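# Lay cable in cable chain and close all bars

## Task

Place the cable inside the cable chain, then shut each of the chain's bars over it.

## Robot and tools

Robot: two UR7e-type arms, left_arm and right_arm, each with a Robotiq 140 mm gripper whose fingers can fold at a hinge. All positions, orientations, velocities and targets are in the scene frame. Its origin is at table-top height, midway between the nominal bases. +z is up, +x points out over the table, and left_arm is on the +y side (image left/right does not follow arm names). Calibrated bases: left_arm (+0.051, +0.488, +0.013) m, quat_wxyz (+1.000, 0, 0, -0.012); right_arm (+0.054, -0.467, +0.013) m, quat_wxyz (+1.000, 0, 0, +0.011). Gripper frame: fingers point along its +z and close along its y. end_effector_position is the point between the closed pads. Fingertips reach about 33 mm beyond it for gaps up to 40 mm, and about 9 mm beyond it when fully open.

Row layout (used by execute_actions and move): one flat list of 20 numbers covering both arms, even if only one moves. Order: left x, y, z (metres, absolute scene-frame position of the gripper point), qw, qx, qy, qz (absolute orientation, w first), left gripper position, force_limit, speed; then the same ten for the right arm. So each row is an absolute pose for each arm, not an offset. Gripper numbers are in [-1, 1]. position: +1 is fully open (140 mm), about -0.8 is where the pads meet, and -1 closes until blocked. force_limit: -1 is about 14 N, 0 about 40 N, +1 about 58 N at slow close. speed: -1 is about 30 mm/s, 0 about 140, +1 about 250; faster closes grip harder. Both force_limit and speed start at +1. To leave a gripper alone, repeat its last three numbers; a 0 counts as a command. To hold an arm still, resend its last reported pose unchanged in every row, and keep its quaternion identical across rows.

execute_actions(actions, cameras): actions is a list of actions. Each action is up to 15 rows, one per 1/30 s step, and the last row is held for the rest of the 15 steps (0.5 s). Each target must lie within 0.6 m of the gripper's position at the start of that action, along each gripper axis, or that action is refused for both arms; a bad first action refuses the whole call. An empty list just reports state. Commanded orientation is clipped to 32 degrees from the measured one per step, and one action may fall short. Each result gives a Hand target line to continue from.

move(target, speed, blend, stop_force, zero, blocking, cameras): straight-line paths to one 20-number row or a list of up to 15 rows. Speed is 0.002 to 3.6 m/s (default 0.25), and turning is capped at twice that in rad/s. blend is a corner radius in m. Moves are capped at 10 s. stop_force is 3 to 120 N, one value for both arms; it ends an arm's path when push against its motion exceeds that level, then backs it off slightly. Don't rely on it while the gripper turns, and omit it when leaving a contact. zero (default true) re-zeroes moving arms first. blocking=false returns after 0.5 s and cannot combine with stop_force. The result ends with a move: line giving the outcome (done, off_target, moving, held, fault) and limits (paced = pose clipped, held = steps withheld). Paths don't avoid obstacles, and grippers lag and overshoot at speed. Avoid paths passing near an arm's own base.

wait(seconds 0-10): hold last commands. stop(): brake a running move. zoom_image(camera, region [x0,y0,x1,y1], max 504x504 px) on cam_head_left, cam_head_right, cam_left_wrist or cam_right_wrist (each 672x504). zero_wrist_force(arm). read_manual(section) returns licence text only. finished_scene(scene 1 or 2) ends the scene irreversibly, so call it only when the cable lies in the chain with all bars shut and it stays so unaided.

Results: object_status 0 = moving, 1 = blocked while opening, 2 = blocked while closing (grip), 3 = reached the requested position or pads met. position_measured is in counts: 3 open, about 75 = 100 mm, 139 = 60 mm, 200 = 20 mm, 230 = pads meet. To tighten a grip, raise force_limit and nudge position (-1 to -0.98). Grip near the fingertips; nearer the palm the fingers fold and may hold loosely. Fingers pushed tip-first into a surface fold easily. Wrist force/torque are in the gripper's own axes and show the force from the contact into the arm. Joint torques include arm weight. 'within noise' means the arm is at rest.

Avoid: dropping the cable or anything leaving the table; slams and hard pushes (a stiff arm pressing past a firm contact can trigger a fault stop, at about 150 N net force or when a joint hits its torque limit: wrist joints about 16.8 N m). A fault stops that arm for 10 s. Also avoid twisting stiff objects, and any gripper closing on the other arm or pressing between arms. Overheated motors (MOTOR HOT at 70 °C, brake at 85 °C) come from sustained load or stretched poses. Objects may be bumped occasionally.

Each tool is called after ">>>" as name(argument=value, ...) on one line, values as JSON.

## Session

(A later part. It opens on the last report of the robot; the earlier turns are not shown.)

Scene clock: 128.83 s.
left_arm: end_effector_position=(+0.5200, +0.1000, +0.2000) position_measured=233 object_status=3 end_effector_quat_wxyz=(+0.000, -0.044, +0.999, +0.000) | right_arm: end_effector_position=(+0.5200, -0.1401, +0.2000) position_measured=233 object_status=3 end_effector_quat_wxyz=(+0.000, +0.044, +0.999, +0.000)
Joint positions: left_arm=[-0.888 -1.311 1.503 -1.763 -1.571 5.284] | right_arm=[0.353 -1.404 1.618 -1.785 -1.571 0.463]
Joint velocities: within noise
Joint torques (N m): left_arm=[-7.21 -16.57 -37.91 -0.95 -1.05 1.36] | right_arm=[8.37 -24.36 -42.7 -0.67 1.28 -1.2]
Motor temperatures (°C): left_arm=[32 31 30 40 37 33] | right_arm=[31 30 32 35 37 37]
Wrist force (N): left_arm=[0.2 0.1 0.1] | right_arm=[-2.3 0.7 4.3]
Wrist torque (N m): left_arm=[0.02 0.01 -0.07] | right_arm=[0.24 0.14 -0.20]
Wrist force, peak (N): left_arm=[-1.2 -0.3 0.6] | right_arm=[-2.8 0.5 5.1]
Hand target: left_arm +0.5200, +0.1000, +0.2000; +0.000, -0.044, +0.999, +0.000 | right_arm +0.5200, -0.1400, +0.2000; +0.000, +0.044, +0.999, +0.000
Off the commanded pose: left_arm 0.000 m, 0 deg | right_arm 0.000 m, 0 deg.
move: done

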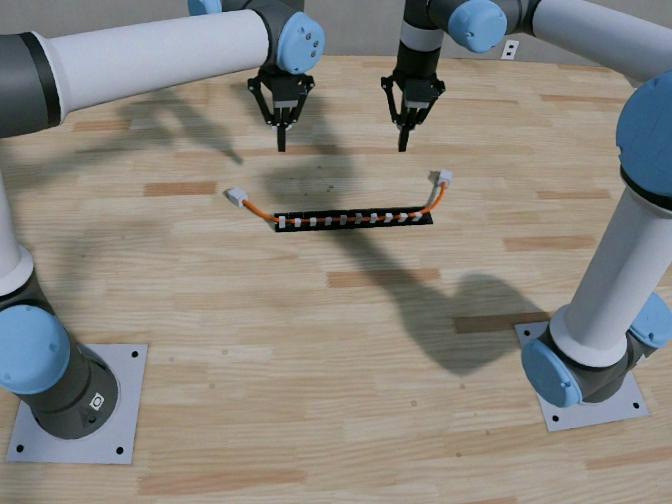

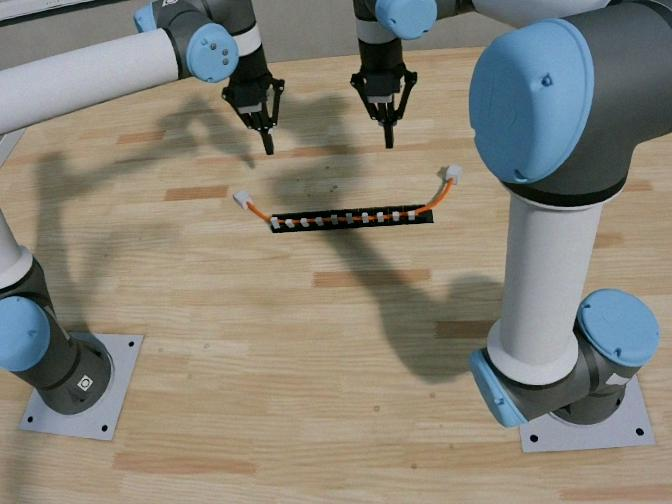

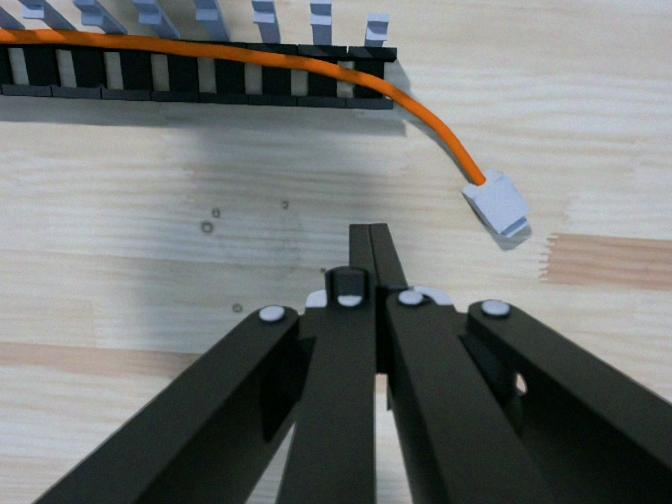

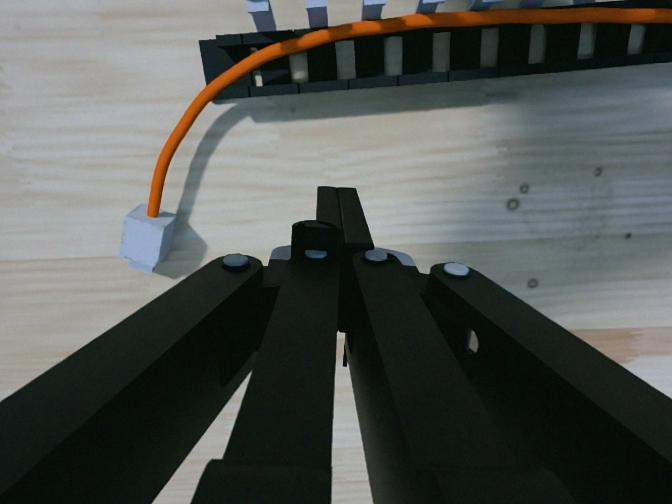

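>>> move(target=[[0.45,0.27,0.2,0,0.0436,-0.999,0,-1,0,0,0.45,-0.056,0.15,0,0.0436,0.999,0,-1,0,0],[0.45,0.27,0.2,0,0.0436,-0.999,0,-1,0,0,0.389,-0.056,0.13,0,0.0436,0.999,0,-1,0,0],[0.45,0.27,0.2,0,0.0436,-0.999,0,-1,0,0,0.389,-0.056,0.078,0,0.0436,0.999,0,-1,0,0]], speed=0.14, cameras=["cam_right_wrist","cam_head_left"])

>>> move(target=[[0.45,0.27,0.2,0,0.0436,-0.999,0,-1,0,0,0.436,-0.056,0.078,0,0.0436,0.999,0,-1,0,0],[0.45,0.27,0.2,0,0.0436,-0.999,0,-1,0,0,0.457,-0.056,0.076,0,0.0436,0.999,0,-1,0,0]], speed=0.04, stop_force=8, cameras=["cam_right_wrist","cam_head_left"])

Scene clock: 157.70 s.
left_arm: end_effector_position=(+0.4500, +0.2700, +0.2000) position_measured=233 object_status=3 end_effector_quat_wxyz=(+0.000, -0.044, +0.999, +0.000) | right_arm: end_effector_position=(+0.3890, -0.0560, +0.0781) position_measured=233 object_status=3 end_effector_quat_wxyz=(+0.000, +0.044, +0.999, +0.000)
Joint positions: left_arm=[-0.773 -1.683 1.905 -1.793 -1.571 5.399] | right_arm=[0.61 -1.385 1.931 -2.117 -1.571 0.72]
Joint velocities: within noise
Joint torques (N m): left_arm=[12.53 -35.6 -12.08 -0.84 -1.25 1.6] | right_arm=[9.78 -24.62 -7.9 -5.3 0.93 1.17]
Motor temperatures (°C): left_arm=[32 31 30 40 37 33] | right_arm=[31 30 32 35 37 37]
Wrist force (N): left_arm=[0.0 -0.1 -0.1] | right_arm=[-2.2 0.6 4.3]
Wrist torque (N m): left_arm=[-0.04 0.07 -0.07] | right_arm=[0.21 0.13 -0.19]
Wrist force, peak (N): left_arm=[1.1 -0.3 0.7] | right_arm=[-2.1 0.5 5.5]
Hand target: left_arm +0.4500, +0.2700, +0.2000; +0.000, -0.044, +0.999, +0.000 | right_arm +0.3890, -0.0560, +0.0780; +0.000, +0.044, +0.999, +0.000
Off the commanded pose: left_arm 0.000 m, 0 deg | right_arm 0.000 m, 0 deg.
move: done
Images, in order (width x height): cam_head_left 672x504, cam_right_wrist 672x504.

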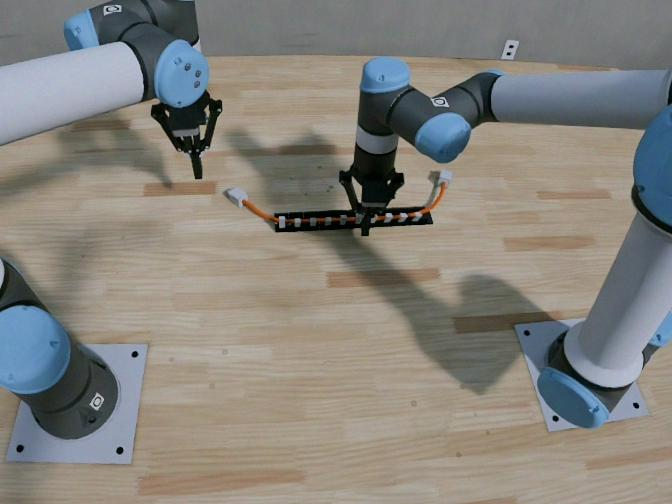

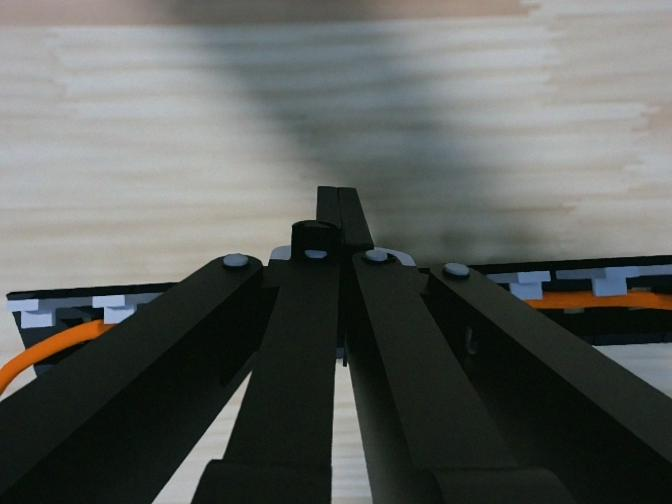

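Scene clock: 160.60 s.
left_arm: end_effector_position=(+0.4500, +0.2700, +0.2000) position_measured=233 object_status=3 end_effector_quat_wxyz=(+0.000, -0.044, +0.999, +0.000) | right_arm: end_effector_position=(+0.4570, -0.0560, +0.0760) position_measured=233 object_status=3 end_effector_quat_wxyz=(+0.000, +0.044, +0.999, +0.000)
Joint positions: left_arm=[-0.773 -1.683 1.905 -1.793 -1.571 5.399] | right_arm=[0.539 -1.284 1.806 -2.093 -1.571 0.649]
Joint velocities: within noise
Joint torques (N m): left_arm=[12.68 -34.48 -12.62 -1.27 -1.18 1.25] | right_arm=[-9.8 -25.57 -37.85 -0.62 0.86 -1.47]
Motor temperatures (°C): left_arm=[32 31 30 40 37 33] | right_arm=[31 30 32 35 37 37]
Wrist force (N): left_arm=[0.1 0.1 -0.2] | right_arm=[-2.3 0.5 4.2]
Wrist torque (N m): left_arm=[0.00 0.06 -0.07] | right_arm=[0.20 0.16 -0.19]
Wrist force, peak (N): left_arm=[0.2 -0.2 0.3] | right_arm=[-2.9 0.5 4.2]
Hand target: left_arm +0.4500, +0.2700, +0.2000; +0.000, -0.044, +0.999, +0.000 | right_arm +0.4570, -0.0560, +0.0760; +0.000, +0.044, +0.999, +0.000
Off the commanded pose: left_arm 0.000 m, 0 deg | right_arm 0.000 m, 0 deg.
move: done
Images, in order (width x height): cam_head_left 672x504, cam_right_wrist 672x504.

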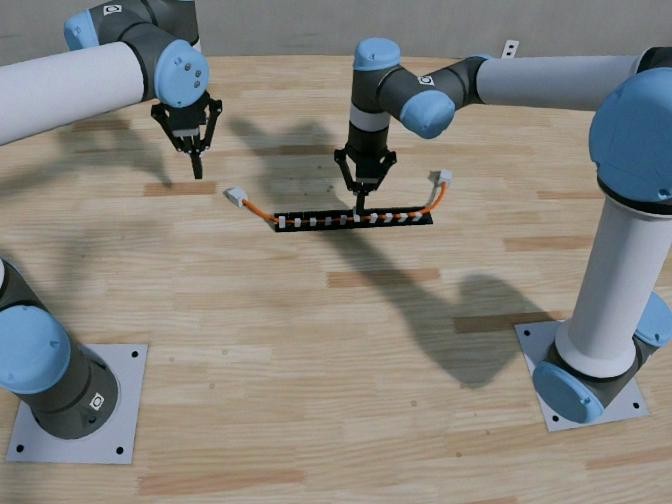

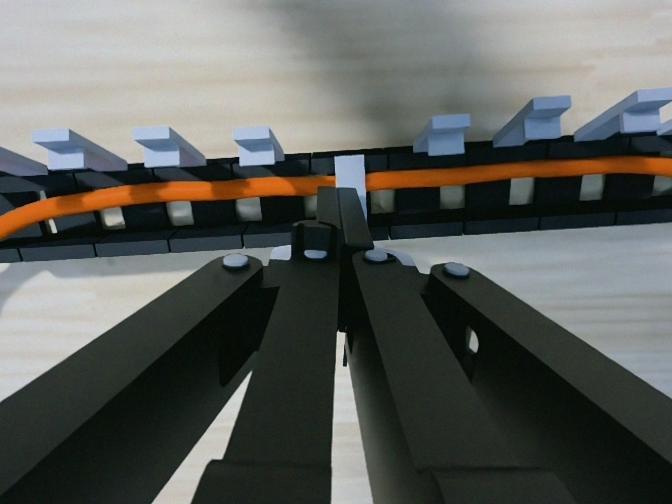

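>>> move(target=[[0.45,0.27,0.2,0,0.0436,-0.999,0,-1,0,0,0.468,-0.056,0.074,0,0.0436,0.999,0,-1,0,0],[0.45,0.27,0.2,0,0.0436,-0.999,0,-1,0,0,0.469,-0.056,0.058,0,0.0436,0.999,0,-1,0,0]], speed=0.025, stop_force=22, cameras=[])

>>> move(target=[[0.45,0.27,0.2,0,0.0436,-0.999,0,-1,0,0,0.469,-0.056,0.11,0,0.0436,0.999,0,-1,0,0],[0.45,0.27,0.2,0,0.0436,-0.999,0,-1,0,0,0.5,-0.056,0.12,0,0.0436,0.999,0,-1,0,0]], speed=0.12, cameras=["cam_right_wrist"])

Scene clock: 168.00 s.
left_arm: end_effector_position=(+0.4500, +0.2700, +0.2000) position_measured=233 object_status=3 end_effector_quat_wxyz=(+0.000, -0.044, +0.999, +0.000) | right_arm: end_effector_position=(+0.4685, -0.0560, +0.0663) position_measured=233 object_status=3 end_effector_quat_wxyz=(+0.000, +0.044, +0.999, +0.000)
Joint positions: left_arm=[-0.773 -1.683 1.905 -1.793 -1.571 5.399] | right_arm=[0.528 -1.255 1.795 -2.111 -1.571 0.638]
Joint velocities: within noise
Joint torques (N m): left_arm=[13.09 -35.8 -16.44 -1.92 -1.1 1.3] | right_arm=[8.41 -39.78 -25.26 0.8 0.42 0.88]
Motor temperatures (°C): left_arm=[32 31 30 40 37 33] | right_arm=[31 30 32 35 37 37]
Wrist force (N): left_arm=[0.1 -0.2 0.0] | right_arm=[-2.2 1.6 -16.0]
Wrist torque (N m): left_arm=[-0.05 0.04 -0.07] | right_arm=[0.10 0.30 -0.19]
Wrist force, peak (N): left_arm=[0.4 -0.3 0.3] | right_arm=[8.4 -8.0 -44.1]
Hand target: left_arm +0.4500, +0.2700, +0.2000; +0.000, -0.044, +0.999, +0.000 | right_arm +0.4685, -0.0560, +0.0663; +0.000, +0.044, +0.999, +0.000
Off the commanded pose: left_arm 0.000 m, 0 deg | right_arm 0.008 m, 0 deg.
move: contact (right_arm); path passed 1 of 2 targets
No camera images: "cameras" was empty.

Scene clock: 169.37 s.
left_arm: end_effector_position=(+0.4500, +0.2700, +0.2000) position_measured=233 object_status=3 end_effector_quat_wxyz=(+0.000, -0.044, +0.999, +0.000) | right_arm: end_effector_position=(+0.4999, -0.0560, +0.1200) position_measured=233 object_status=3 end_effector_quat_wxyz=(+0.000, +0.044, +0.999, +0.000)
Joint positions: left_arm=[-0.773 -1.683 1.905 -1.793 -1.571 5.399] | right_arm=[0.5 -1.262 1.652 -1.961 -1.571 0.611]
Joint velocities: within noise
Joint torques (N m): left_arm=[11.25 -35.71 -16 -1.73 -1.32 1.57] | right_arm=[-9.73 -24.74 -42.16 -0.74 -0.67 -1.48]
Motor temperatures (°C): left_arm=[32 31 30 40 37 33] | right_arm=[31 30 32 35 37 37]
Wrist force (N): left_arm=[0.1 0.1 0.0] | right_arm=[-3.0 0.7 4.7]
Wrist torque (N m): left_arm=[0.00 0.06 -0.07] | right_arm=[0.23 0.30 -0.20]
Wrist force, peak (N): left_arm=[0.3 -0.1 0.3] | right_arm=[-2.6 1.8 -15.2]
Hand target: left_arm +0.4500, +0.2700, +0.2000; +0.000, -0.044, +0.999, +0.000 | right_arm +0.5000, -0.0560, +0.1200; +0.000, +0.044, +0.999, +0.000
Off the commanded pose: left_arm 0.000 m, 0 deg | right_arm 0.000 m, 0 deg.
move: done
Images, in order (width x height): cam_right_wrist 672x504.

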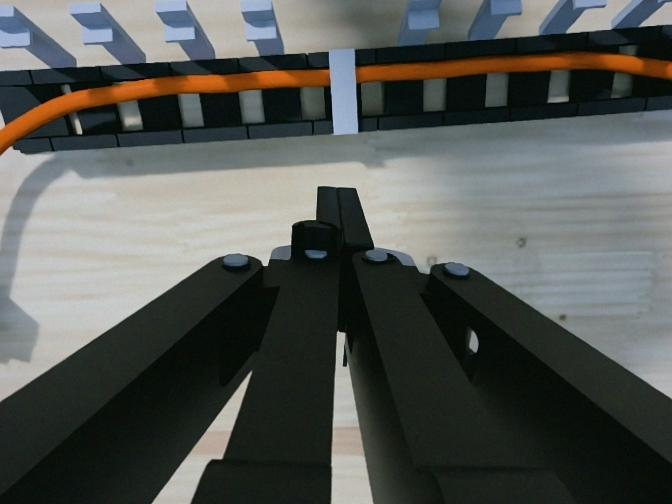

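>>> move(target=[[0.45,0.076,0.15,0,0.0436,-0.999,0,-1,0,0,0.45,-0.119,0.13,0,0.0436,0.999,0,-1,0,0],[0.388,0.076,0.13,0,0.0436,-0.999,0,-1,0,0,0.390,-0.119,0.12,0,0.0436,0.999,0,-1,0,0],[0.388,0.076,0.078,0,0.0436,-0.999,0,-1,0,0,0.390,-0.119,0.078,0,0.0436,0.999,0,-1,0,0]], speed=0.16, cameras=[])

>>> move(target=[[0.435,0.076,0.078,0,0.0436,-0.999,0,-1,0,0,0.437,-0.119,0.078,0,0.0436,0.999,0,-1,0,0],[0.456,0.076,0.076,0,0.0436,-0.999,0,-1,0,0,0.458,-0.119,0.076,0,0.0436,0.999,0,-1,0,0]], speed=0.04, stop_force=8, cameras=["cam_right_wrist","cam_left_wrist"])

Scene clock: 179.63 s.
left_arm: end_effector_position=(+0.3880, +0.0760, +0.0781) position_measured=233 object_status=3 end_effector_quat_wxyz=(+0.000, -0.044, +0.999, +0.000) | right_arm: end_effector_position=(+0.3900, -0.1190, +0.0781) position_measured=233 object_status=3 end_effector_quat_wxyz=(+0.000, +0.044, +0.999, +0.000)
Joint positions: left_arm=[-1.114 -1.381 1.926 -2.116 -1.571 5.058] | right_arm=[0.501 -1.491 2.055 -2.135 -1.571 0.611]
Joint velocities: within noise
Joint torques (N m): left_arm=[-11.93 -11.64 -7.63 -5.86 1.54 -2.11] | right_arm=[10.34 -18.88 -7.9 -5.1 -0.68 1.36]
Motor temperatures (°C): left_arm=[32 31 30 40 37 33] | right_arm=[31 30 32 35 37 37]
Wrist force (N): left_arm=[0.0 0.0 0.5] | right_arm=[-3.0 0.8 4.9]
Wrist torque (N m): left_arm=[0.02 0.05 -0.08] | right_arm=[0.25 0.30 -0.19]
Wrist force, peak (N): left_arm=[-3.0 4.4 0.1] | right_arm=[-4.9 -1.0 4.7]
Hand target: left_arm +0.3880, +0.0760, +0.0780; +0.000, -0.044, +0.999, +0.000 | right_arm +0.3900, -0.1190, +0.0780; +0.000, +0.044, +0.999, +0.000
Off the commanded pose: left_arm 0.000 m, 0 deg | right_arm 0.000 m, 0 deg.
move: done
No camera images: "cameras" was empty.

Scene clock: 182.53 s.
left_arm: end_effector_position=(+0.4560, +0.0760, +0.0760) position_measured=233 object_status=3 end_effector_quat_wxyz=(+0.000, -0.044, +0.999, +0.000) | right_arm: end_effector_position=(+0.4580, -0.1190, +0.0760) position_measured=233 object_status=3 end_effector_quat_wxyz=(+0.000, +0.044, +0.999, +0.000)
Joint positions: left_arm=[-1.003 -1.279 1.8 -2.092 -1.571 5.17] | right_arm=[0.436 -1.376 1.926 -2.121 -1.571 0.546]
Joint velocities: within noise
Joint torques (N m): left_arm=[12.28 -14.96 -32.49 -0.85 -1.4 1.73] | right_arm=[-9.69 -22.76 -37.19 -0.57 1.03 -1.32]
Motor temperatures (°C): left_arm=[32 31 30 40 37 33] | right_arm=[31 30 32 35 37 37]
Wrist force (N): left_arm=[0.3 -0.2 0.2] | right_arm=[-3.0 0.4 4.7]
Wrist torque (N m): left_arm=[-0.04 -0.01 -0.08] | right_arm=[0.15 0.32 -0.18]
Wrist force, peak (N): left_arm=[0.7 -0.3 0.7] | right_arm=[-3.0 0.5 5.0]
Hand target: left_arm +0.4560, +0.0760, +0.0760; +0.000, -0.044, +0.999, +0.000 | right_arm +0.4580, -0.1190, +0.0760; +0.000, +0.044, +0.999, +0.000
Off the commanded pose: left_arm 0.000 m, 0 deg | right_arm 0.000 m, 0 deg.
move: done
Images, in order (width x height): cam_left_wrist 672x504, cam_right_wrist 672x504.

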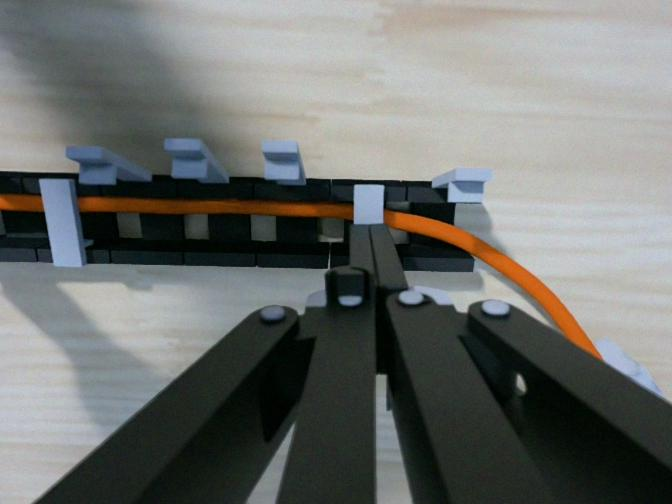

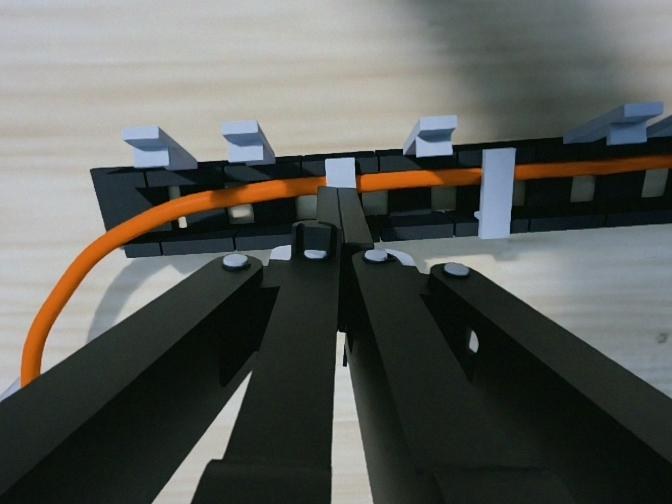

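>>> move(target=[[0.467,0.076,0.074,0,0.0436,-0.999,0,-1,0,0,0.469,-0.119,0.074,0,0.0436,0.999,0,-1,0,0],[0.468,0.076,0.058,0,0.0436,-0.999,0,-1,0,0,0.47,-0.119,0.058,0,0.0436,0.999,0,-1,0,0]], speed=0.025, stop_force=22, cameras=[])

>>> move(target=[[0.468,0.076,0.12,0,0.0436,-0.999,0,-1,0,0,0.47,-0.119,0.12,0,0.0436,0.999,0,-1,0,0],[0.388,0.1075,0.12,0,0.0436,-0.999,0,-1,0,0,0.390,-0.086,0.12,0,0.0436,0.999,0,-1,0,0],[0.388,0.1075,0.078,0,0.0436,-0.999,0,-1,0,0,0.390,-0.086,0.078,0,0.0436,0.999,0,-1,0,0]], speed=0.14, cameras=[])

>>> move(target=[[0.435,0.1075,0.078,0,0.0436,-0.999,0,-1,0,0,0.436,-0.086,0.078,0,0.0436,0.999,0,-1,0,0],[0.456,0.1075,0.076,0,0.0436,-0.999,0,-1,0,0,0.457,-0.086,0.076,0,0.0436,0.999,0,-1,0,0]], speed=0.04, stop_force=8, cameras=["cam_right_wrist","cam_left_wrist"])

Scene clock: 193.33 s.
left_arm: end_effector_position=(+0.4675, +0.0760, +0.0649) position_measured=233 object_status=3 end_effector_quat_wxyz=(+0.000, -0.044, +0.999, +0.000) | right_arm: end_effector_position=(+0.4695, -0.1190, +0.0659) position_measured=233 object_status=3 end_effector_quat_wxyz=(+0.000, +0.044, +0.999, +0.000)
Joint positions: left_arm=[-0.986 -1.248 1.79 -2.113 -1.571 5.187] | right_arm=[0.426 -1.343 1.915 -2.143 -1.571 0.536]
Joint velocities: within noise
Joint torques (N m): left_arm=[-8.95 -40.93 -22.03 -0.27 0.63 -1.78] | right_arm=[7.88 -36.7 -24.16 0.91 0.68 1.01]
Motor temperatures (°C): left_arm=[32 31 30 40 37 33] | right_arm=[31 30 32 35 37 37]
Wrist force (N): left_arm=[2.4 4.1 -26.9] | right_arm=[-2.6 1.8 -15.3]
Wrist torque (N m): left_arm=[-0.09 0.13 -0.05] | right_arm=[0.01 0.26 -0.18]
Wrist force, peak (N): left_arm=[9.8 19.6 -64.7] | right_arm=[7.8 -8.9 -46.7]
Hand target: left_arm +0.4675, +0.0760, +0.0649; +0.000, -0.044, +0.999, +0.000 | right_arm +0.4695, -0.1190, +0.0659; +0.000, +0.044, +0.999, +0.000
Off the commanded pose: left_arm 0.007 m, 0 deg | right_arm 0.008 m, 0 deg.
move: contact (left_arm, right_arm); path passed 1 of 2 targets
No camera images: "cameras" was empty.

Scene clock: 195.47 s.
left_arm: end_effector_position=(+0.3880, +0.1075, +0.0782) position_measured=233 object_status=3 end_effector_quat_wxyz=(+0.000, -0.044, +0.999, +0.000) | right_arm: end_effector_position=(+0.3900, -0.0860, +0.0782) position_measured=233 object_status=3 end_effector_quat_wxyz=(+0.000, +0.044, +0.999, +0.000)
Joint positions: left_arm=[-1.087 -1.435 1.991 -2.127 -1.571 5.085] | right_arm=[0.56 -1.435 1.991 -2.127 -1.571 0.67]
Joint velocities: within noise
Joint torques (N m): left_arm=[-12.62 -12.11 -8.42 -5.58 1.21 -2.17] | right_arm=[9.61 -19.1 -8.98 -5.13 -0.81 1.15]
Motor temperatures (°C): left_arm=[32 31 30 40 37 33] | right_arm=[31 30 32 35 37 37]
Wrist force (N): left_arm=[-0.5 -0.6 0.6] | right_arm=[-2.8 1.0 5.0]
Wrist torque (N m): left_arm=[-0.12 0.15 -0.08] | right_arm=[0.29 0.24 -0.16]
Wrist force, peak (N): left_arm=[2.7 4.1 -26.3] | right_arm=[-2.4 1.8 -14.8]
Hand target: left_arm +0.3880, +0.1075, +0.0780; +0.000, -0.044, +0.999, +0.000 | right_arm +0.3900, -0.0860, +0.0780; +0.000, +0.044, +0.999, +0.000
Off the commanded pose: left_arm 0.000 m, 0 deg | right_arm 0.000 m, 0 deg.
move: done
No camera images: "cameras" was empty.

Scene clock: 198.37 s.
left_arm: end_effector_position=(+0.4560, +0.1075, +0.0760) position_measured=233 object_status=3 end_effector_quat_wxyz=(+0.000, -0.044, +0.999, +0.000) | right_arm: end_effector_position=(+0.4570, -0.0860, +0.0760) position_measured=233 object_status=3 end_effector_quat_wxyz=(+0.000, +0.044, +0.999, +0.000)
Joint positions: left_arm=[-0.972 -1.327 1.864 -2.107 -1.571 5.2] | right_arm=[0.492 -1.329 1.866 -2.108 -1.571 0.602]
Joint velocities: within noise
Joint torques (N m): left_arm=[12.01 -15.71 -33.66 -0.92 -0.92 1.32] | right_arm=[-9.44 -23.65 -37.07 -0.79 0.77 -1.29]
Motor temperatures (°C): left_arm=[32 31 30 40 37 33] | right_arm=[31 30 32 35 37 37]
Wrist force (N): left_arm=[-0.2 -0.4 0.5] | right_arm=[-2.6 0.7 4.9]
Wrist torque (N m): left_arm=[-0.09 0.11 -0.07] | right_arm=[0.25 0.22 -0.19]
Wrist force, peak (N): left_arm=[0.1 -1.4 0.5] | right_arm=[-3.3 0.7 4.9]
Hand target: left_arm +0.4560, +0.1075, +0.0760; +0.000, -0.044, +0.999, +0.000 | right_arm +0.4570, -0.0860, +0.0760; +0.000, +0.044, +0.999, +0.000
Off the commanded pose: left_arm 0.000 m, 0 deg | right_arm 0.000 m, 0 deg.
move: done
Images, in order (width x height): cam_left_wrist 672x504, cam_right_wrist 672x504.

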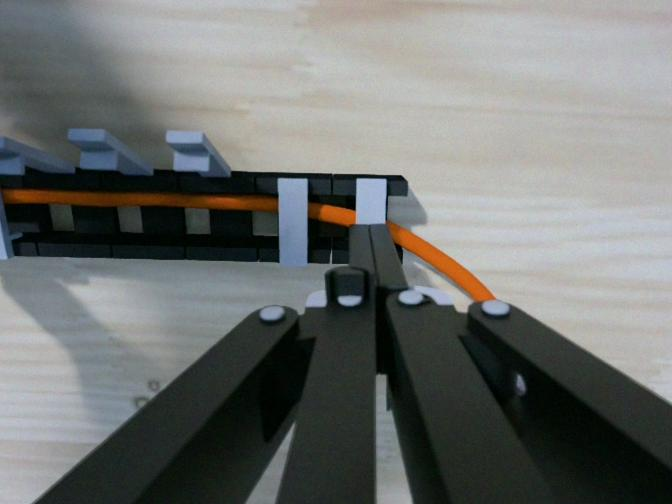

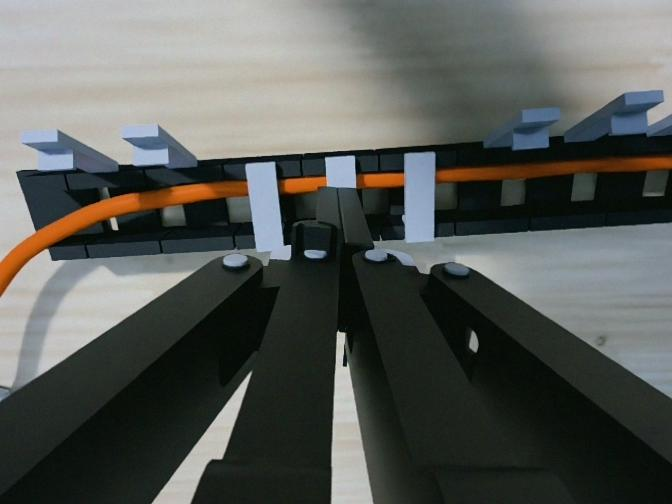

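>>> move(target=[[0.467,0.1075,0.074,0,0.0436,-0.999,0,-1,0,0,0.468,-0.086,0.074,0,0.0436,0.999,0,-1,0,0],[0.468,0.1075,0.058,0,0.0436,-0.999,0,-1,0,0,0.469,-0.086,0.058,0,0.0436,0.999,0,-1,0,0]], speed=0.025, stop_force=22, cameras=[])

>>> move(target=[[0.468,0.1075,0.12,0,0.0436,-0.999,0,-1,0,0,0.469,-0.086,0.12,0,0.0436,0.999,0,-1,0,0],[0.389,0.043,0.12,0,0.0436,-0.999,0,-1,0,0,0.391,-0.152,0.12,0,0.0436,0.999,0,-1,0,0],[0.389,0.043,0.078,0,0.0436,-0.999,0,-1,0,0,0.391,-0.152,0.078,0,0.0436,0.999,0,-1,0,0]], speed=0.14, cameras=[])

>>> move(target=[[0.435,0.043,0.078,0,0.0436,-0.999,0,-1,0,0,0.437,-0.152,0.078,0,0.0436,0.999,0,-1,0,0],[0.457,0.043,0.076,0,0.0436,-0.999,0,-1,0,0,0.459,-0.152,0.076,0,0.0436,0.999,0,-1,0,0]], speed=0.04, stop_force=8, cameras=["cam_right_wrist","cam_left_wrist"])

Scene clock: 209.40 s.
left_arm: end_effector_position=(+0.4676, +0.1075, +0.0647) position_measured=233 object_status=3 end_effector_quat_wxyz=(+0.000, -0.044, +0.999, +0.000) | right_arm: end_effector_position=(+0.4685, -0.0860, +0.0659) position_measured=233 object_status=3 end_effector_quat_wxyz=(+0.000, +0.044, +0.999, +0.000)
Joint positions: left_arm=[-0.955 -1.294 1.854 -2.131 -1.571 5.218] | right_arm=[0.482 -1.298 1.856 -2.129 -1.571 0.592]
Joint velocities: within noise
Joint torques (N m): left_arm=[-7.66 -40.13 -21.95 -0.63 0.72 -1.82] | right_arm=[7.93 -34.13 -23.8 0.98 0.52 0.84]
Motor temperatures (°C): left_arm=[32 31 30 40 37 33] | right_arm=[31 30 32 35 37 37]
Wrist force (N): left_arm=[2.0 3.1 -24.1] | right_arm=[-1.4 1.6 -18.7]
Wrist torque (N m): left_arm=[-0.15 0.28 -0.04] | right_arm=[0.12 0.29 -0.21]
Wrist force, peak (N): left_arm=[10.4 19.6 -66.8] | right_arm=[9.2 -8.2 -50.7]
Hand target: left_arm +0.4676, +0.1075, +0.0647; +0.000, -0.044, +0.999, +0.000 | right_arm +0.4685, -0.0860, +0.0659; +0.000, +0.044, +0.999, +0.000
Off the commanded pose: left_arm 0.007 m, 0 deg | right_arm 0.008 m, 0 deg.
move: contact (left_arm, right_arm); path passed 1 of 2 targets
No camera images: "cameras" was empty.

Scene clock: 211.67 s.
left_arm: end_effector_position=(+0.3890, +0.0430, +0.0781) position_measured=233 object_status=3 end_effector_quat_wxyz=(+0.000, -0.044, +0.999, +0.000) | right_arm: end_effector_position=(+0.3910, -0.1520, +0.0781) position_measured=233 object_status=3 end_effector_quat_wxyz=(+0.000, +0.044, +0.999, +0.000)
Joint positions: left_arm=[-1.138 -1.323 1.852 -2.1 -1.571 5.034] | right_arm=[0.436 -1.544 2.112 -2.138 -1.571 0.546]
Joint velocities: within noise
Joint torques (N m): left_arm=[-12.71 -15.97 -8.29 -6 1.41 -1.95] | right_arm=[-10.15 -14.11 -10.34 -5.07 0.75 -1.28]
Motor temperatures (°C): left_arm=[32 31 30 40 37 33] | right_arm=[31 30 32 35 37 37]
Wrist force (N): left_arm=[-0.1 -1.1 1.4] | right_arm=[-2.9 1.0 5.3]
Wrist torque (N m): left_arm=[-0.22 0.06 -0.08] | right_arm=[0.27 0.30 -0.18]
Wrist force, peak (N): left_arm=[1.5 3.4 -25.1] | right_arm=[-1.8 1.7 -19.6]
Hand target: left_arm +0.3890, +0.0430, +0.0780; +0.000, -0.044, +0.999, +0.000 | right_arm +0.3910, -0.1520, +0.0780; +0.000, +0.044, +0.999, +0.000
Off the commanded pose: left_arm 0.000 m, 0 deg | right_arm 0.000 m, 0 deg.
move: done
No camera images: "cameras" was empty.

Scene clock: 214.57 s.
left_arm: end_effector_position=(+0.4570, +0.0430, +0.0760) position_measured=233 object_status=3 end_effector_quat_wxyz=(+0.000, -0.044, +0.999, +0.000) | right_arm: end_effector_position=(+0.4590, -0.1520, +0.0760) position_measured=233 object_status=3 end_effector_quat_wxyz=(+0.000, +0.044, +0.999, +0.000)
Joint positions: left_arm=[-1.03 -1.226 1.727 -2.071 -1.571 5.142] | right_arm=[0.376 -1.421 1.981 -2.131 -1.571 0.486]
Joint velocities: within noise
Joint torques (N m): left_arm=[11.87 -17.76 -33.16 -1.43 -0.92 1.4] | right_arm=[-9.05 -19.59 -36.56 -0.63 0.02 -1.37]
Motor temperatures (°C): left_arm=[32 31 30 40 37 33] | right_arm=[31 30 32 35 37 37]
Wrist force (N): left_arm=[-0.1 -1.3 1.3] | right_arm=[-3.0 0.9 4.9]
Wrist torque (N m): left_arm=[-0.27 0.09 -0.07] | right_arm=[0.28 0.28 -0.18]
Wrist force, peak (N): left_arm=[0.9 -1.9 1.2] | right_arm=[-3.3 1.2 5.1]
Hand target: left_arm +0.4570, +0.0430, +0.0760; +0.000, -0.044, +0.999, +0.000 | right_arm +0.4590, -0.1520, +0.0760; +0.000, +0.044, +0.999, +0.000
Off the commanded pose: left_arm 0.000 m, 0 deg | right_arm 0.000 m, 0 deg.
move: done
Images, in order (width x height): cam_left_wrist 672x504, cam_right_wrist 672x504.

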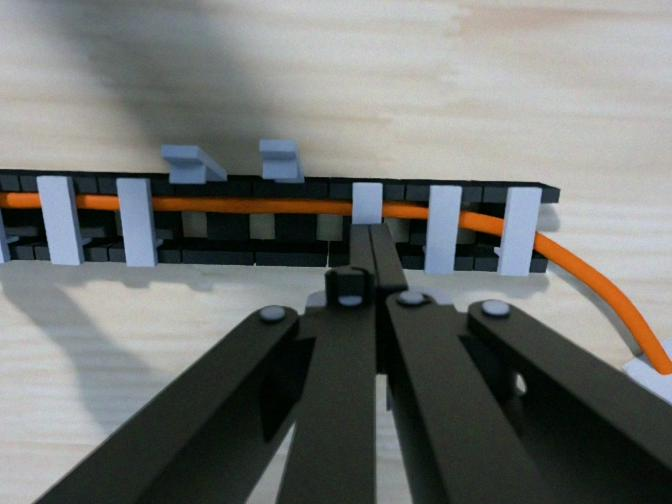

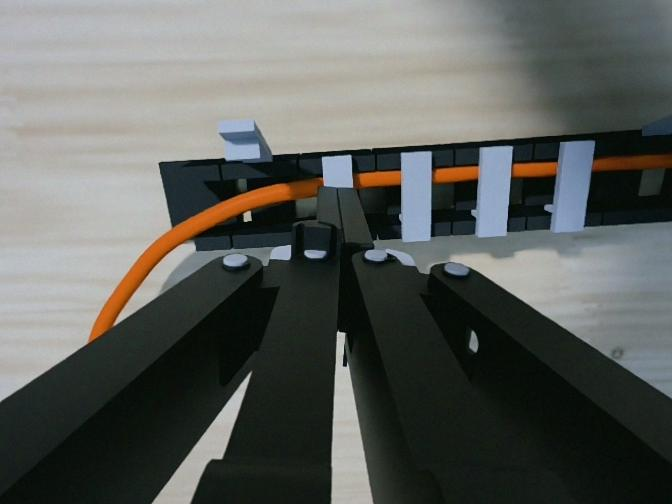

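>>> move(target=[[0.468,0.043,0.074,0,0.0436,-0.999,0,-1,0,0,0.47,-0.152,0.074,0,0.0436,0.999,0,-1,0,0],[0.469,0.043,0.058,0,0.0436,-0.999,0,-1,0,0,0.471,-0.152,0.058,0,0.0436,0.999,0,-1,0,0]], speed=0.025, stop_force=22, cameras=[])

>>> move(target=[[0.469,0.043,0.12,0,0.0436,-0.999,0,-1,0,0,0.471,-0.152,0.12,0,0.0436,0.999,0,-1,0,0],[0.389,0.0105,0.12,0,0.0436,-0.999,0,-1,0,0,0.392,-0.185,0.12,0,0.0436,0.999,0,-1,0,0],[0.389,0.0105,0.078,0,0.0436,-0.999,0,-1,0,0,0.392,-0.185,0.078,0,0.0436,0.999,0,-1,0,0]], speed=0.14, cameras=[])

>>> move(target=[[0.435,0.0105,0.078,0,0.0436,-0.999,0,-1,0,0,0.438,-0.185,0.078,0,0.0436,0.999,0,-1,0,0],[0.457,0.0105,0.076,0,0.0436,-0.999,0,-1,0,0,0.46,-0.185,0.076,0,0.0436,0.999,0,-1,0,0]], speed=0.04, stop_force=8, cameras=["cam_right_wrist","cam_left_wrist"])

Scene clock: 224.50 s.
left_arm: end_effector_position=(+0.4685, +0.0430, +0.0650) position_measured=233 object_status=3 end_effector_quat_wxyz=(+0.000, -0.044, +0.999, +0.000) | right_arm: end_effector_position=(+0.4705, -0.1520, +0.0655) position_measured=233 object_status=3 end_effector_quat_wxyz=(+0.000, +0.044, +0.999, +0.000)
Joint positions: left_arm=[-1.014 -1.197 1.717 -2.09 -1.571 5.159] | right_arm=[0.367 -1.386 1.971 -2.155 -1.571 0.477]
Joint velocities: within noise
Joint torques (N m): left_arm=[-7.88 -40.2 -21.26 -0.03 0.22 -1.83] | right_arm=[8.29 -29.83 -22.72 0.65 0.64 0.95]
Motor temperatures (°C): left_arm=[32 31 30 40 37 33] | right_arm=[31 30 32 35 37 37]
Wrist force (N): left_arm=[5.1 0.9 -23.8] | right_arm=[1.0 1.8 -21.3]
Wrist torque (N m): left_arm=[-0.24 0.29 -0.05] | right_arm=[0.33 0.16 -0.22]
Wrist force, peak (N): left_arm=[8.8 18.4 -61.0] | right_arm=[11.5 -8.4 -54.5]
Hand target: left_arm +0.4685, +0.0430, +0.0650; +0.000, -0.044, +0.999, +0.000 | right_arm +0.4705, -0.1520, +0.0655; +0.000, +0.044, +0.999, +0.000
Off the commanded pose: left_arm 0.007 m, 0 deg | right_arm 0.007 m, 0 deg.
move: contact (left_arm, right_arm); path passed 1 of 2 targets
No camera images: "cameras" was empty.

Scene clock: 226.67 s.
left_arm: end_effector_position=(+0.3890, +0.0105, +0.0781) position_measured=233 object_status=3 end_effector_quat_wxyz=(+0.000, -0.044, +0.999, +0.000) | right_arm: end_effector_position=(+0.3920, -0.1850, +0.0781) position_measured=233 object_status=3 end_effector_quat_wxyz=(+0.000, +0.044, +0.999, +0.000)
Joint positions: left_arm=[-1.161 -1.266 1.776 -2.081 -1.571 5.012] | right_arm=[0.365 -1.597 2.164 -2.138 -1.571 0.475]
Joint velocities: within noise
Joint torques (N m): left_arm=[-12.22 -16.45 -8.62 -5.83 1.25 -1.9] | right_arm=[0.84 -12.54 -8.88 -5.33 0.81 0.82]
Motor temperatures (°C): left_arm=[32 31 30 40 37 33] | right_arm=[31 30 32 35 37 37]
Wrist force (N): left_arm=[0.8 -1.3 0.3] | right_arm=[-1.6 1.7 4.9]
Wrist torque (N m): left_arm=[-0.25 -0.12 -0.08] | right_arm=[0.43 0.01 -0.19]
Wrist force, peak (N): left_arm=[5.1 0.8 -24.7] | right_arm=[0.5 1.6 -22.0]
Hand target: left_arm +0.3890, +0.0105, +0.0780; +0.000, -0.044, +0.999, +0.000 | right_arm +0.3920, -0.1850, +0.0780; +0.000, +0.044, +0.999, +0.000
Off the commanded pose: left_arm 0.000 m, 0 deg | right_arm 0.000 m, 0 deg.
move: done
No camera images: "cameras" was empty.

Scene clock: 229.57 s.
left_arm: end_effector_position=(+0.4570, +0.0105, +0.0760) position_measured=233 object_status=3 end_effector_quat_wxyz=(+0.000, -0.044, +0.999, +0.000) | right_arm: end_effector_position=(+0.4600, -0.1850, +0.0760) position_measured=233 object_status=3 end_effector_quat_wxyz=(+0.000, +0.044, +0.999, +0.000)
Joint positions: left_arm=[-1.057 -1.174 1.651 -2.048 -1.571 5.116] | right_arm=[0.311 -1.464 2.031 -2.138 -1.571 0.422]
Joint velocities: within noise
Joint torques (N m): left_arm=[12.29 -20.11 -34.4 -1.05 -0.88 1.59] | right_arm=[-9.99 -18.41 -37.14 -0.9 -0.25 -1.49]
Motor temperatures (°C): left_arm=[32 31 30 40 37 33] | right_arm=[31 30 32 35 37 37]
Wrist force (N): left_arm=[0.5 -1.3 0.3] | right_arm=[-1.6 1.7 5.1]
Wrist torque (N m): left_arm=[-0.27 -0.04 -0.06] | right_arm=[0.43 0.01 -0.17]
Wrist force, peak (N): left_arm=[2.6 -2.6 0.2] | right_arm=[-1.1 1.4 5.7]
Hand target: left_arm +0.4570, +0.0105, +0.0760; +0.000, -0.044, +0.999, +0.000 | right_arm +0.4600, -0.1850, +0.0760; +0.000, +0.044, +0.999, +0.000
Off the commanded pose: left_arm 0.000 m, 0 deg | right_arm 0.000 m, 0 deg.
move: done
Images, in order (width x height): cam_left_wrist 672x504, cam_right_wrist 672x504.

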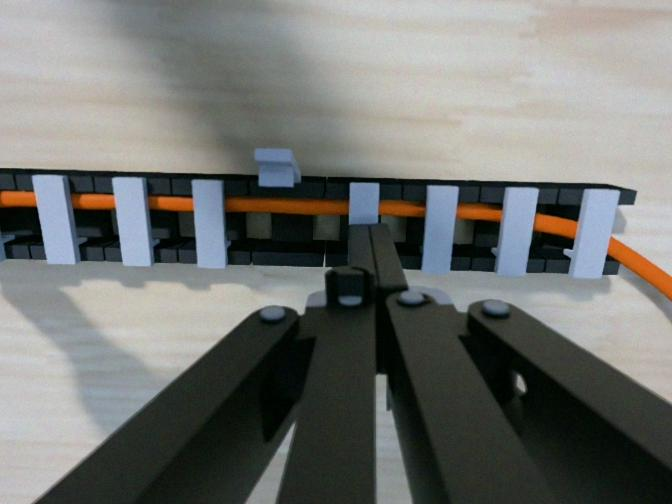

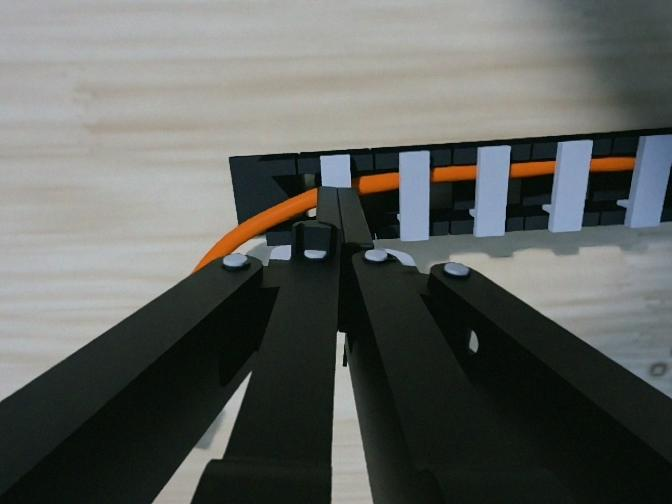

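Press, then bar 6 (y −0.0215) with left.

>>> move(target=[[0.468,0.0105,0.074,0,0.0436,-0.999,0,-1,0,0,0.471,-0.185,0.074,0,0.0436,0.999,0,-1,0,0],[0.469,0.0105,0.058,0,0.0436,-0.999,0,-1,0,0,0.472,-0.185,0.058,0,0.0436,0.999,0,-1,0,0]], speed=0.025, stop_force=22, cameras=[])

>>> move(target=[[0.469,0.0105,0.12,0,0.0436,-0.999,0,-1,0,0,0.472,-0.185,0.12,0,0.0436,0.999,0,-1,0,0],[0.389,-0.022,0.12,0,0.0436,-0.999,0,-1,0,0,0.502,-0.22,0.13,0,0.0436,0.999,0,-1,0,0],[0.389,-0.022,0.078,0,0.0436,-0.999,0,-1,0,0,0.51,-0.22,0.13,0,0.0436,0.999,0,-1,0,0]], speed=0.14, cameras=["cam_right_wrist"])

>>> move(target=[[0.435,-0.022,0.078,0,0.0436,-0.999,0,-1,0,0,0.51,-0.22,0.13,0,0.0436,0.999,0,-1,0,0],[0.457,-0.022,0.076,0,0.0436,-0.999,0,-1,0,0,0.51,-0.22,0.13,0,0.0436,0.999,0,-1,0,0]], speed=0.04, stop_force=8, cameras=["cam_left_wrist"])

Scene clock: 241.23 s.
left_arm: end_effector_position=(+0.4685, +0.0104, +0.0653) position_measured=233 object_status=3 end_effector_quat_wxyz=(+0.000, -0.044, +0.999, +0.000) | right_arm: end_effector_position=(+0.4716, -0.1850, +0.0653) position_measured=233 object_status=3 end_effector_quat_wxyz=(+0.000, +0.044, +0.999, +0.000)
Joint positions: left_arm=[-1.04 -1.146 1.641 -2.065 -1.571 5.132] | right_arm=[0.304 -1.427 2.02 -2.165 -1.571 0.414]
Joint velocities: within noise
Joint torques (N m): left_arm=[-9.33 -43.17 -21.49 -0.37 0.41 -1.6] | right_arm=[7.54 -28.38 -22.17 0.59 -0.14 1.03]
Motor temperatures (°C): left_arm=[32 31 30 40 36 33] | right_arm=[31 30 32 35 37 37]
Wrist force (N): left_arm=[3.2 2.4 -25.8] | right_arm=[1.3 1.4 -22.0]
Wrist torque (N m): left_arm=[-0.29 -0.05 -0.03] | right_arm=[0.25 0.18 -0.19]
Wrist force, peak (N): left_arm=[7.5 16.9 -60.8] | right_arm=[13.6 -7.1 -56.8]
Hand target: left_arm +0.4685, +0.0104, +0.0653; +0.000, -0.044, +0.999, +0.000 | right_arm +0.4716, -0.1850, +0.0653; +0.000, +0.044, +0.999, +0.000
Off the commanded pose: left_arm 0.007 m, 0 deg | right_arm 0.007 m, 0 deg.
move: contact (left_arm, right_arm); path passed 1 of 2 targets
No camera images: "cameras" was empty.

Scene clock: 243.37 s.
left_arm: end_effector_position=(+0.3890, -0.0220, +0.0781) position_measured=233 object_status=3 end_effector_quat_wxyz=(+0.000, -0.044, +0.999, +0.000) | right_arm: end_effector_position=(+0.5100, -0.2200, +0.1300) position_measured=233 object_status=3 end_effector_quat_wxyz=(+0.000, +0.044, +0.999, +0.000)
Joint positions: left_arm=[-1.181 -1.209 1.695 -2.057 -1.571 4.991] | right_arm=[0.214 -1.472 1.884 -1.983 -1.571 0.324]
Joint velocities: within noise
Joint torques (N m): left_arm=[-12.51 -18.23 -8.34 -5.89 1.34 -1.94] | right_arm=[-9.66 -19.74 -39.61 -0.71 0.73 -1.52]
Motor temperatures (°C): left_arm=[32 31 30 40 36 33] | right_arm=[31 30 32 35 37 37]
Wrist force (N): left_arm=[1.3 -0.9 0.2] | right_arm=[-1.9 1.6 5.0]
Wrist torque (N m): left_arm=[-0.19 -0.23 -0.08] | right_arm=[0.43 0.07 -0.19]
Wrist force, peak (N): left_arm=[2.7 2.5 -26.6] | right_arm=[0.9 1.4 -23.0]
Hand target: left_arm +0.3890, -0.0220, +0.0780; +0.000, -0.044, +0.999, +0.000 | right_arm +0.5100, -0.2200, +0.1300; +0.000, +0.044, +0.999, +0.000
Off the commanded pose: left_arm 0.000 m, 0 deg | right_arm 0.000 m, 0 deg.
move: done
Images, in order (width x height): cam_right_wrist 672x504.

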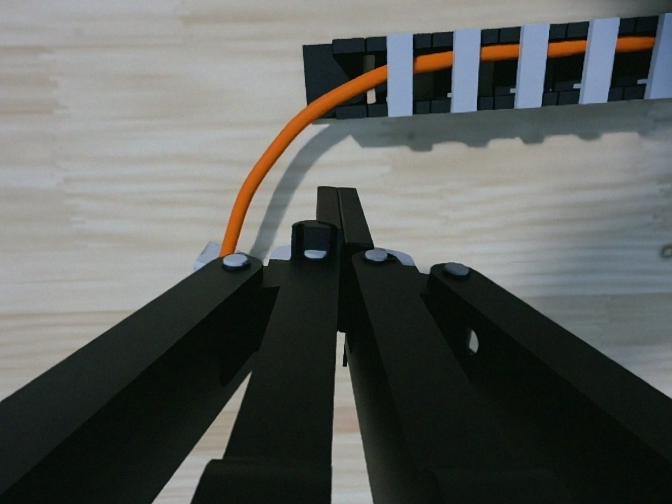

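Scene clock: 246.27 s.
left_arm: end_effector_position=(+0.4570, -0.0220, +0.0760) position_measured=233 object_status=3 end_effector_quat_wxyz=(+0.000, -0.044, +0.999, +0.000) | right_arm: end_effector_position=(+0.5100, -0.2200, +0.1300) position_measured=233 object_status=3 end_effector_quat_wxyz=(+0.000, +0.044, +0.999, +0.000)
Joint positions: left_arm=[-1.081 -1.12 1.57 -2.021 -1.571 5.092] | right_arm=[0.214 -1.472 1.884 -1.983 -1.571 0.324]
Joint velocities: within noise
Joint torques (N m): left_arm=[12.59 -21.68 -34.64 -0.92 -1.33 1.44] | right_arm=[-9.65 -19.95 -37.43 -0.67 0.74 -1.5]
Motor temperatures (°C): left_arm=[32 31 30 40 36 33] | right_arm=[31 30 32 35 37 37]
Wrist force (N): left_arm=[1.2 -0.7 0.4] | right_arm=[-2.0 1.3 4.9]
Wrist torque (N m): left_arm=[-0.15 -0.19 -0.06] | right_arm=[0.36 0.09 -0.19]
Wrist force, peak (N): left_arm=[2.3 -1.5 0.0] | right_arm=[-2.2 1.6 5.2]
Hand target: left_arm +0.4570, -0.0220, +0.0760; +0.000, -0.044, +0.999, +0.000 | right_arm +0.5100, -0.2200, +0.1300; +0.000, +0.044, +0.999, +0.000
Off the commanded pose: left_arm 0.000 m, 0 deg | right_arm 0.000 m, 0 deg.
move: done
Images, in order (width x height): cam_left_wrist 672x504.

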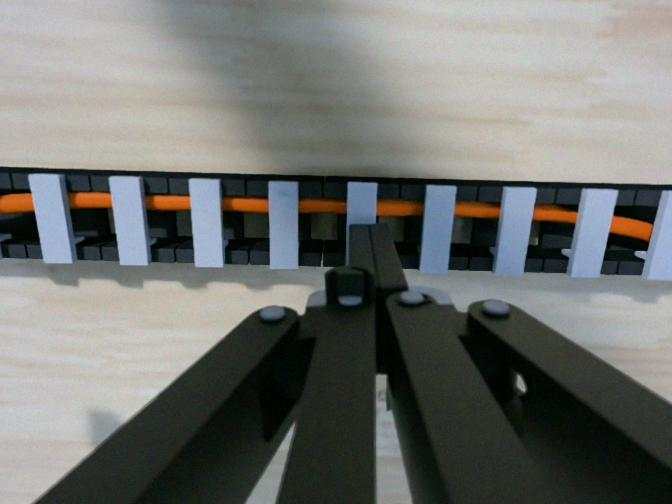

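>>> move(target=[[0.468,-0.022,0.074,0,0.0436,-0.999,0,-1,0,0,0.51,-0.22,0.13,0,0.0436,0.999,0,-1,0,0],[0.469,-0.022,0.058,0,0.0436,-0.999,0,-1,0,0,0.51,-0.22,0.13,0,0.0436,0.999,0,-1,0,0]], speed=0.025, stop_force=22, cameras=[])

>>> move(target=[[0.469,-0.022,0.12,0,0.0436,-0.999,0,-1,0,0,0.51,-0.22,0.13,0,0.0436,0.999,0,-1,0,0],[0.51,0.01,0.17,0,0.0436,-0.999,0,-1,0,0,0.49,-0.24,0.19,0,0.0436,0.999,0,-1,0,0]], speed=0.14)

Scene clock: 255.17 s.
left_arm: end_effector_position=(+0.4686, -0.0221, +0.0652) position_measured=233 object_status=3 end_effector_quat_wxyz=(+0.000, -0.044, +0.999, +0.000) | right_arm: end_effector_position=(+0.5100, -0.2200, +0.1300) position_measured=233 object_status=3 end_effector_quat_wxyz=(+0.000, +0.044, +0.999, +0.000)
Joint positions: left_arm=[-1.065 -1.093 1.56 -2.038 -1.571 5.108] | right_arm=[0.214 -1.472 1.884 -1.983 -1.571 0.324]
Joint velocities: within noise
Joint torques (N m): left_arm=[-9.12 -38.32 -17.39 0.6 0.2 -1.51] | right_arm=[-9.31 -19.87 -33.23 -0.81 0.79 -1.24]
Motor temperatures (°C): left_arm=[32 31 30 40 36 33] | right_arm=[31 30 32 35 37 37]
Wrist force (N): left_arm=[1.7 1.5 -34.4] | right_arm=[-1.9 1.6 5.1]
Wrist torque (N m): left_arm=[-0.20 0.08 -0.03] | right_arm=[0.42 0.08 -0.20]
Wrist force, peak (N): left_arm=[7.6 16.6 -67.2] | right_arm=[-2.2 1.6 5.3]
Hand target: left_arm +0.4686, -0.0221, +0.0652; +0.000, -0.044, +0.999, +0.000 | right_arm +0.5100, -0.2200, +0.1300; +0.000, +0.044, +0.999, +0.000
Off the commanded pose: left_arm 0.007 m, 0 deg | right_arm 0.000 m, 0 deg.
move: contact (left_arm); path passed 1 of 2 targets
No camera images: "cameras" was empty.

Scene clock: 256.83 s.
left_arm: end_effector_position=(+0.5099, +0.0099, +0.1700) position_measured=233 object_status=3 end_effector_quat_wxyz=(+0.000, -0.044, +0.999, +0.000) | right_arm: end_effector_position=(+0.4900, -0.2400, +0.1899) position_measured=233 object_status=3 end_effector_quat_wxyz=(+0.000, +0.044, +0.999, +0.000)
Joint positions: left_arm=[-0.984 -1.168 1.387 -1.79 -1.571 5.188] | right_arm=[0.183 -1.585 1.841 -1.826 -1.571 0.293]
Joint velocities: within noise
Joint torques (N m): left_arm=[13.21 -53.42 -39.27 -1.52 -0.97 1.51] | right_arm=[-10.03 -41.66 -41.53 -0.7 0.86 -1.38]
Motor temperatures (°C): left_arm=[32 31 30 40 36 33] | right_arm=[31 30 32 35 37 37]
Wrist force (N): left_arm=[1.2 -1.3 0.5] | right_arm=[-1.7 1.1 5.0]
Wrist torque (N m): left_arm=[-0.29 -0.19 -0.07] | right_arm=[0.31 0.03 -0.19]
Wrist force, peak (N): left_arm=[1.6 1.5 -33.9] | right_arm=[-2.5 2.1 6.4]
Hand target: left_arm +0.5100, +0.0100, +0.1700; +0.000, -0.044, +0.999, +0.000 | right_arm +0.4900, -0.2400, +0.1900; +0.000, +0.044, +0.999, +0.000
Off the commanded pose: left_arm 0.000 m, 0 deg | right_arm 0.000 m, 0 deg.
move: done

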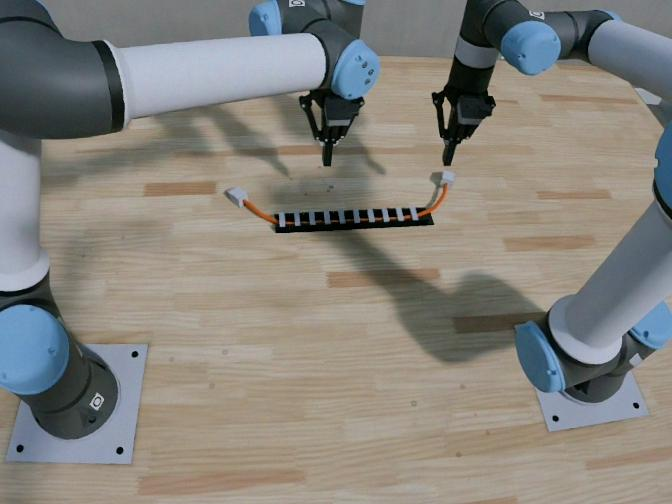

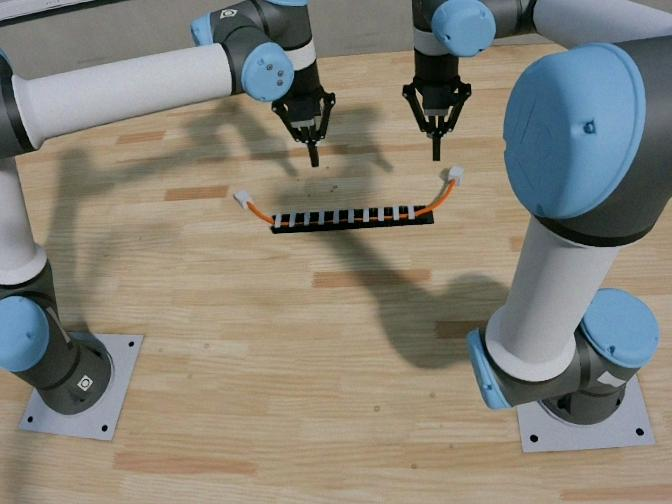

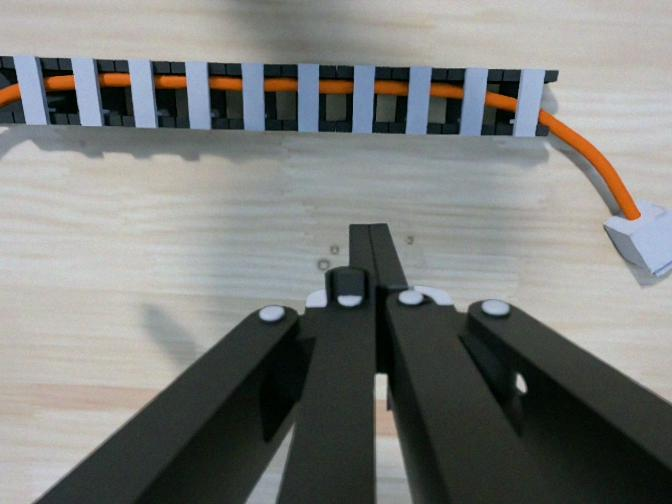

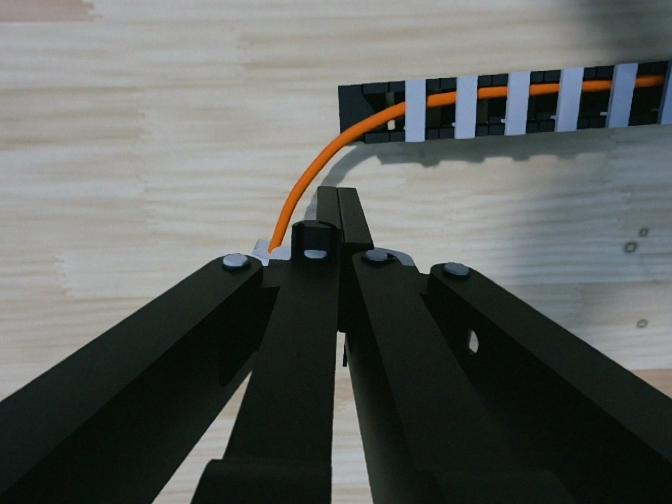

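All ten closed.

>>> finished_scene(scene=2)

The scene is finished: the task was done.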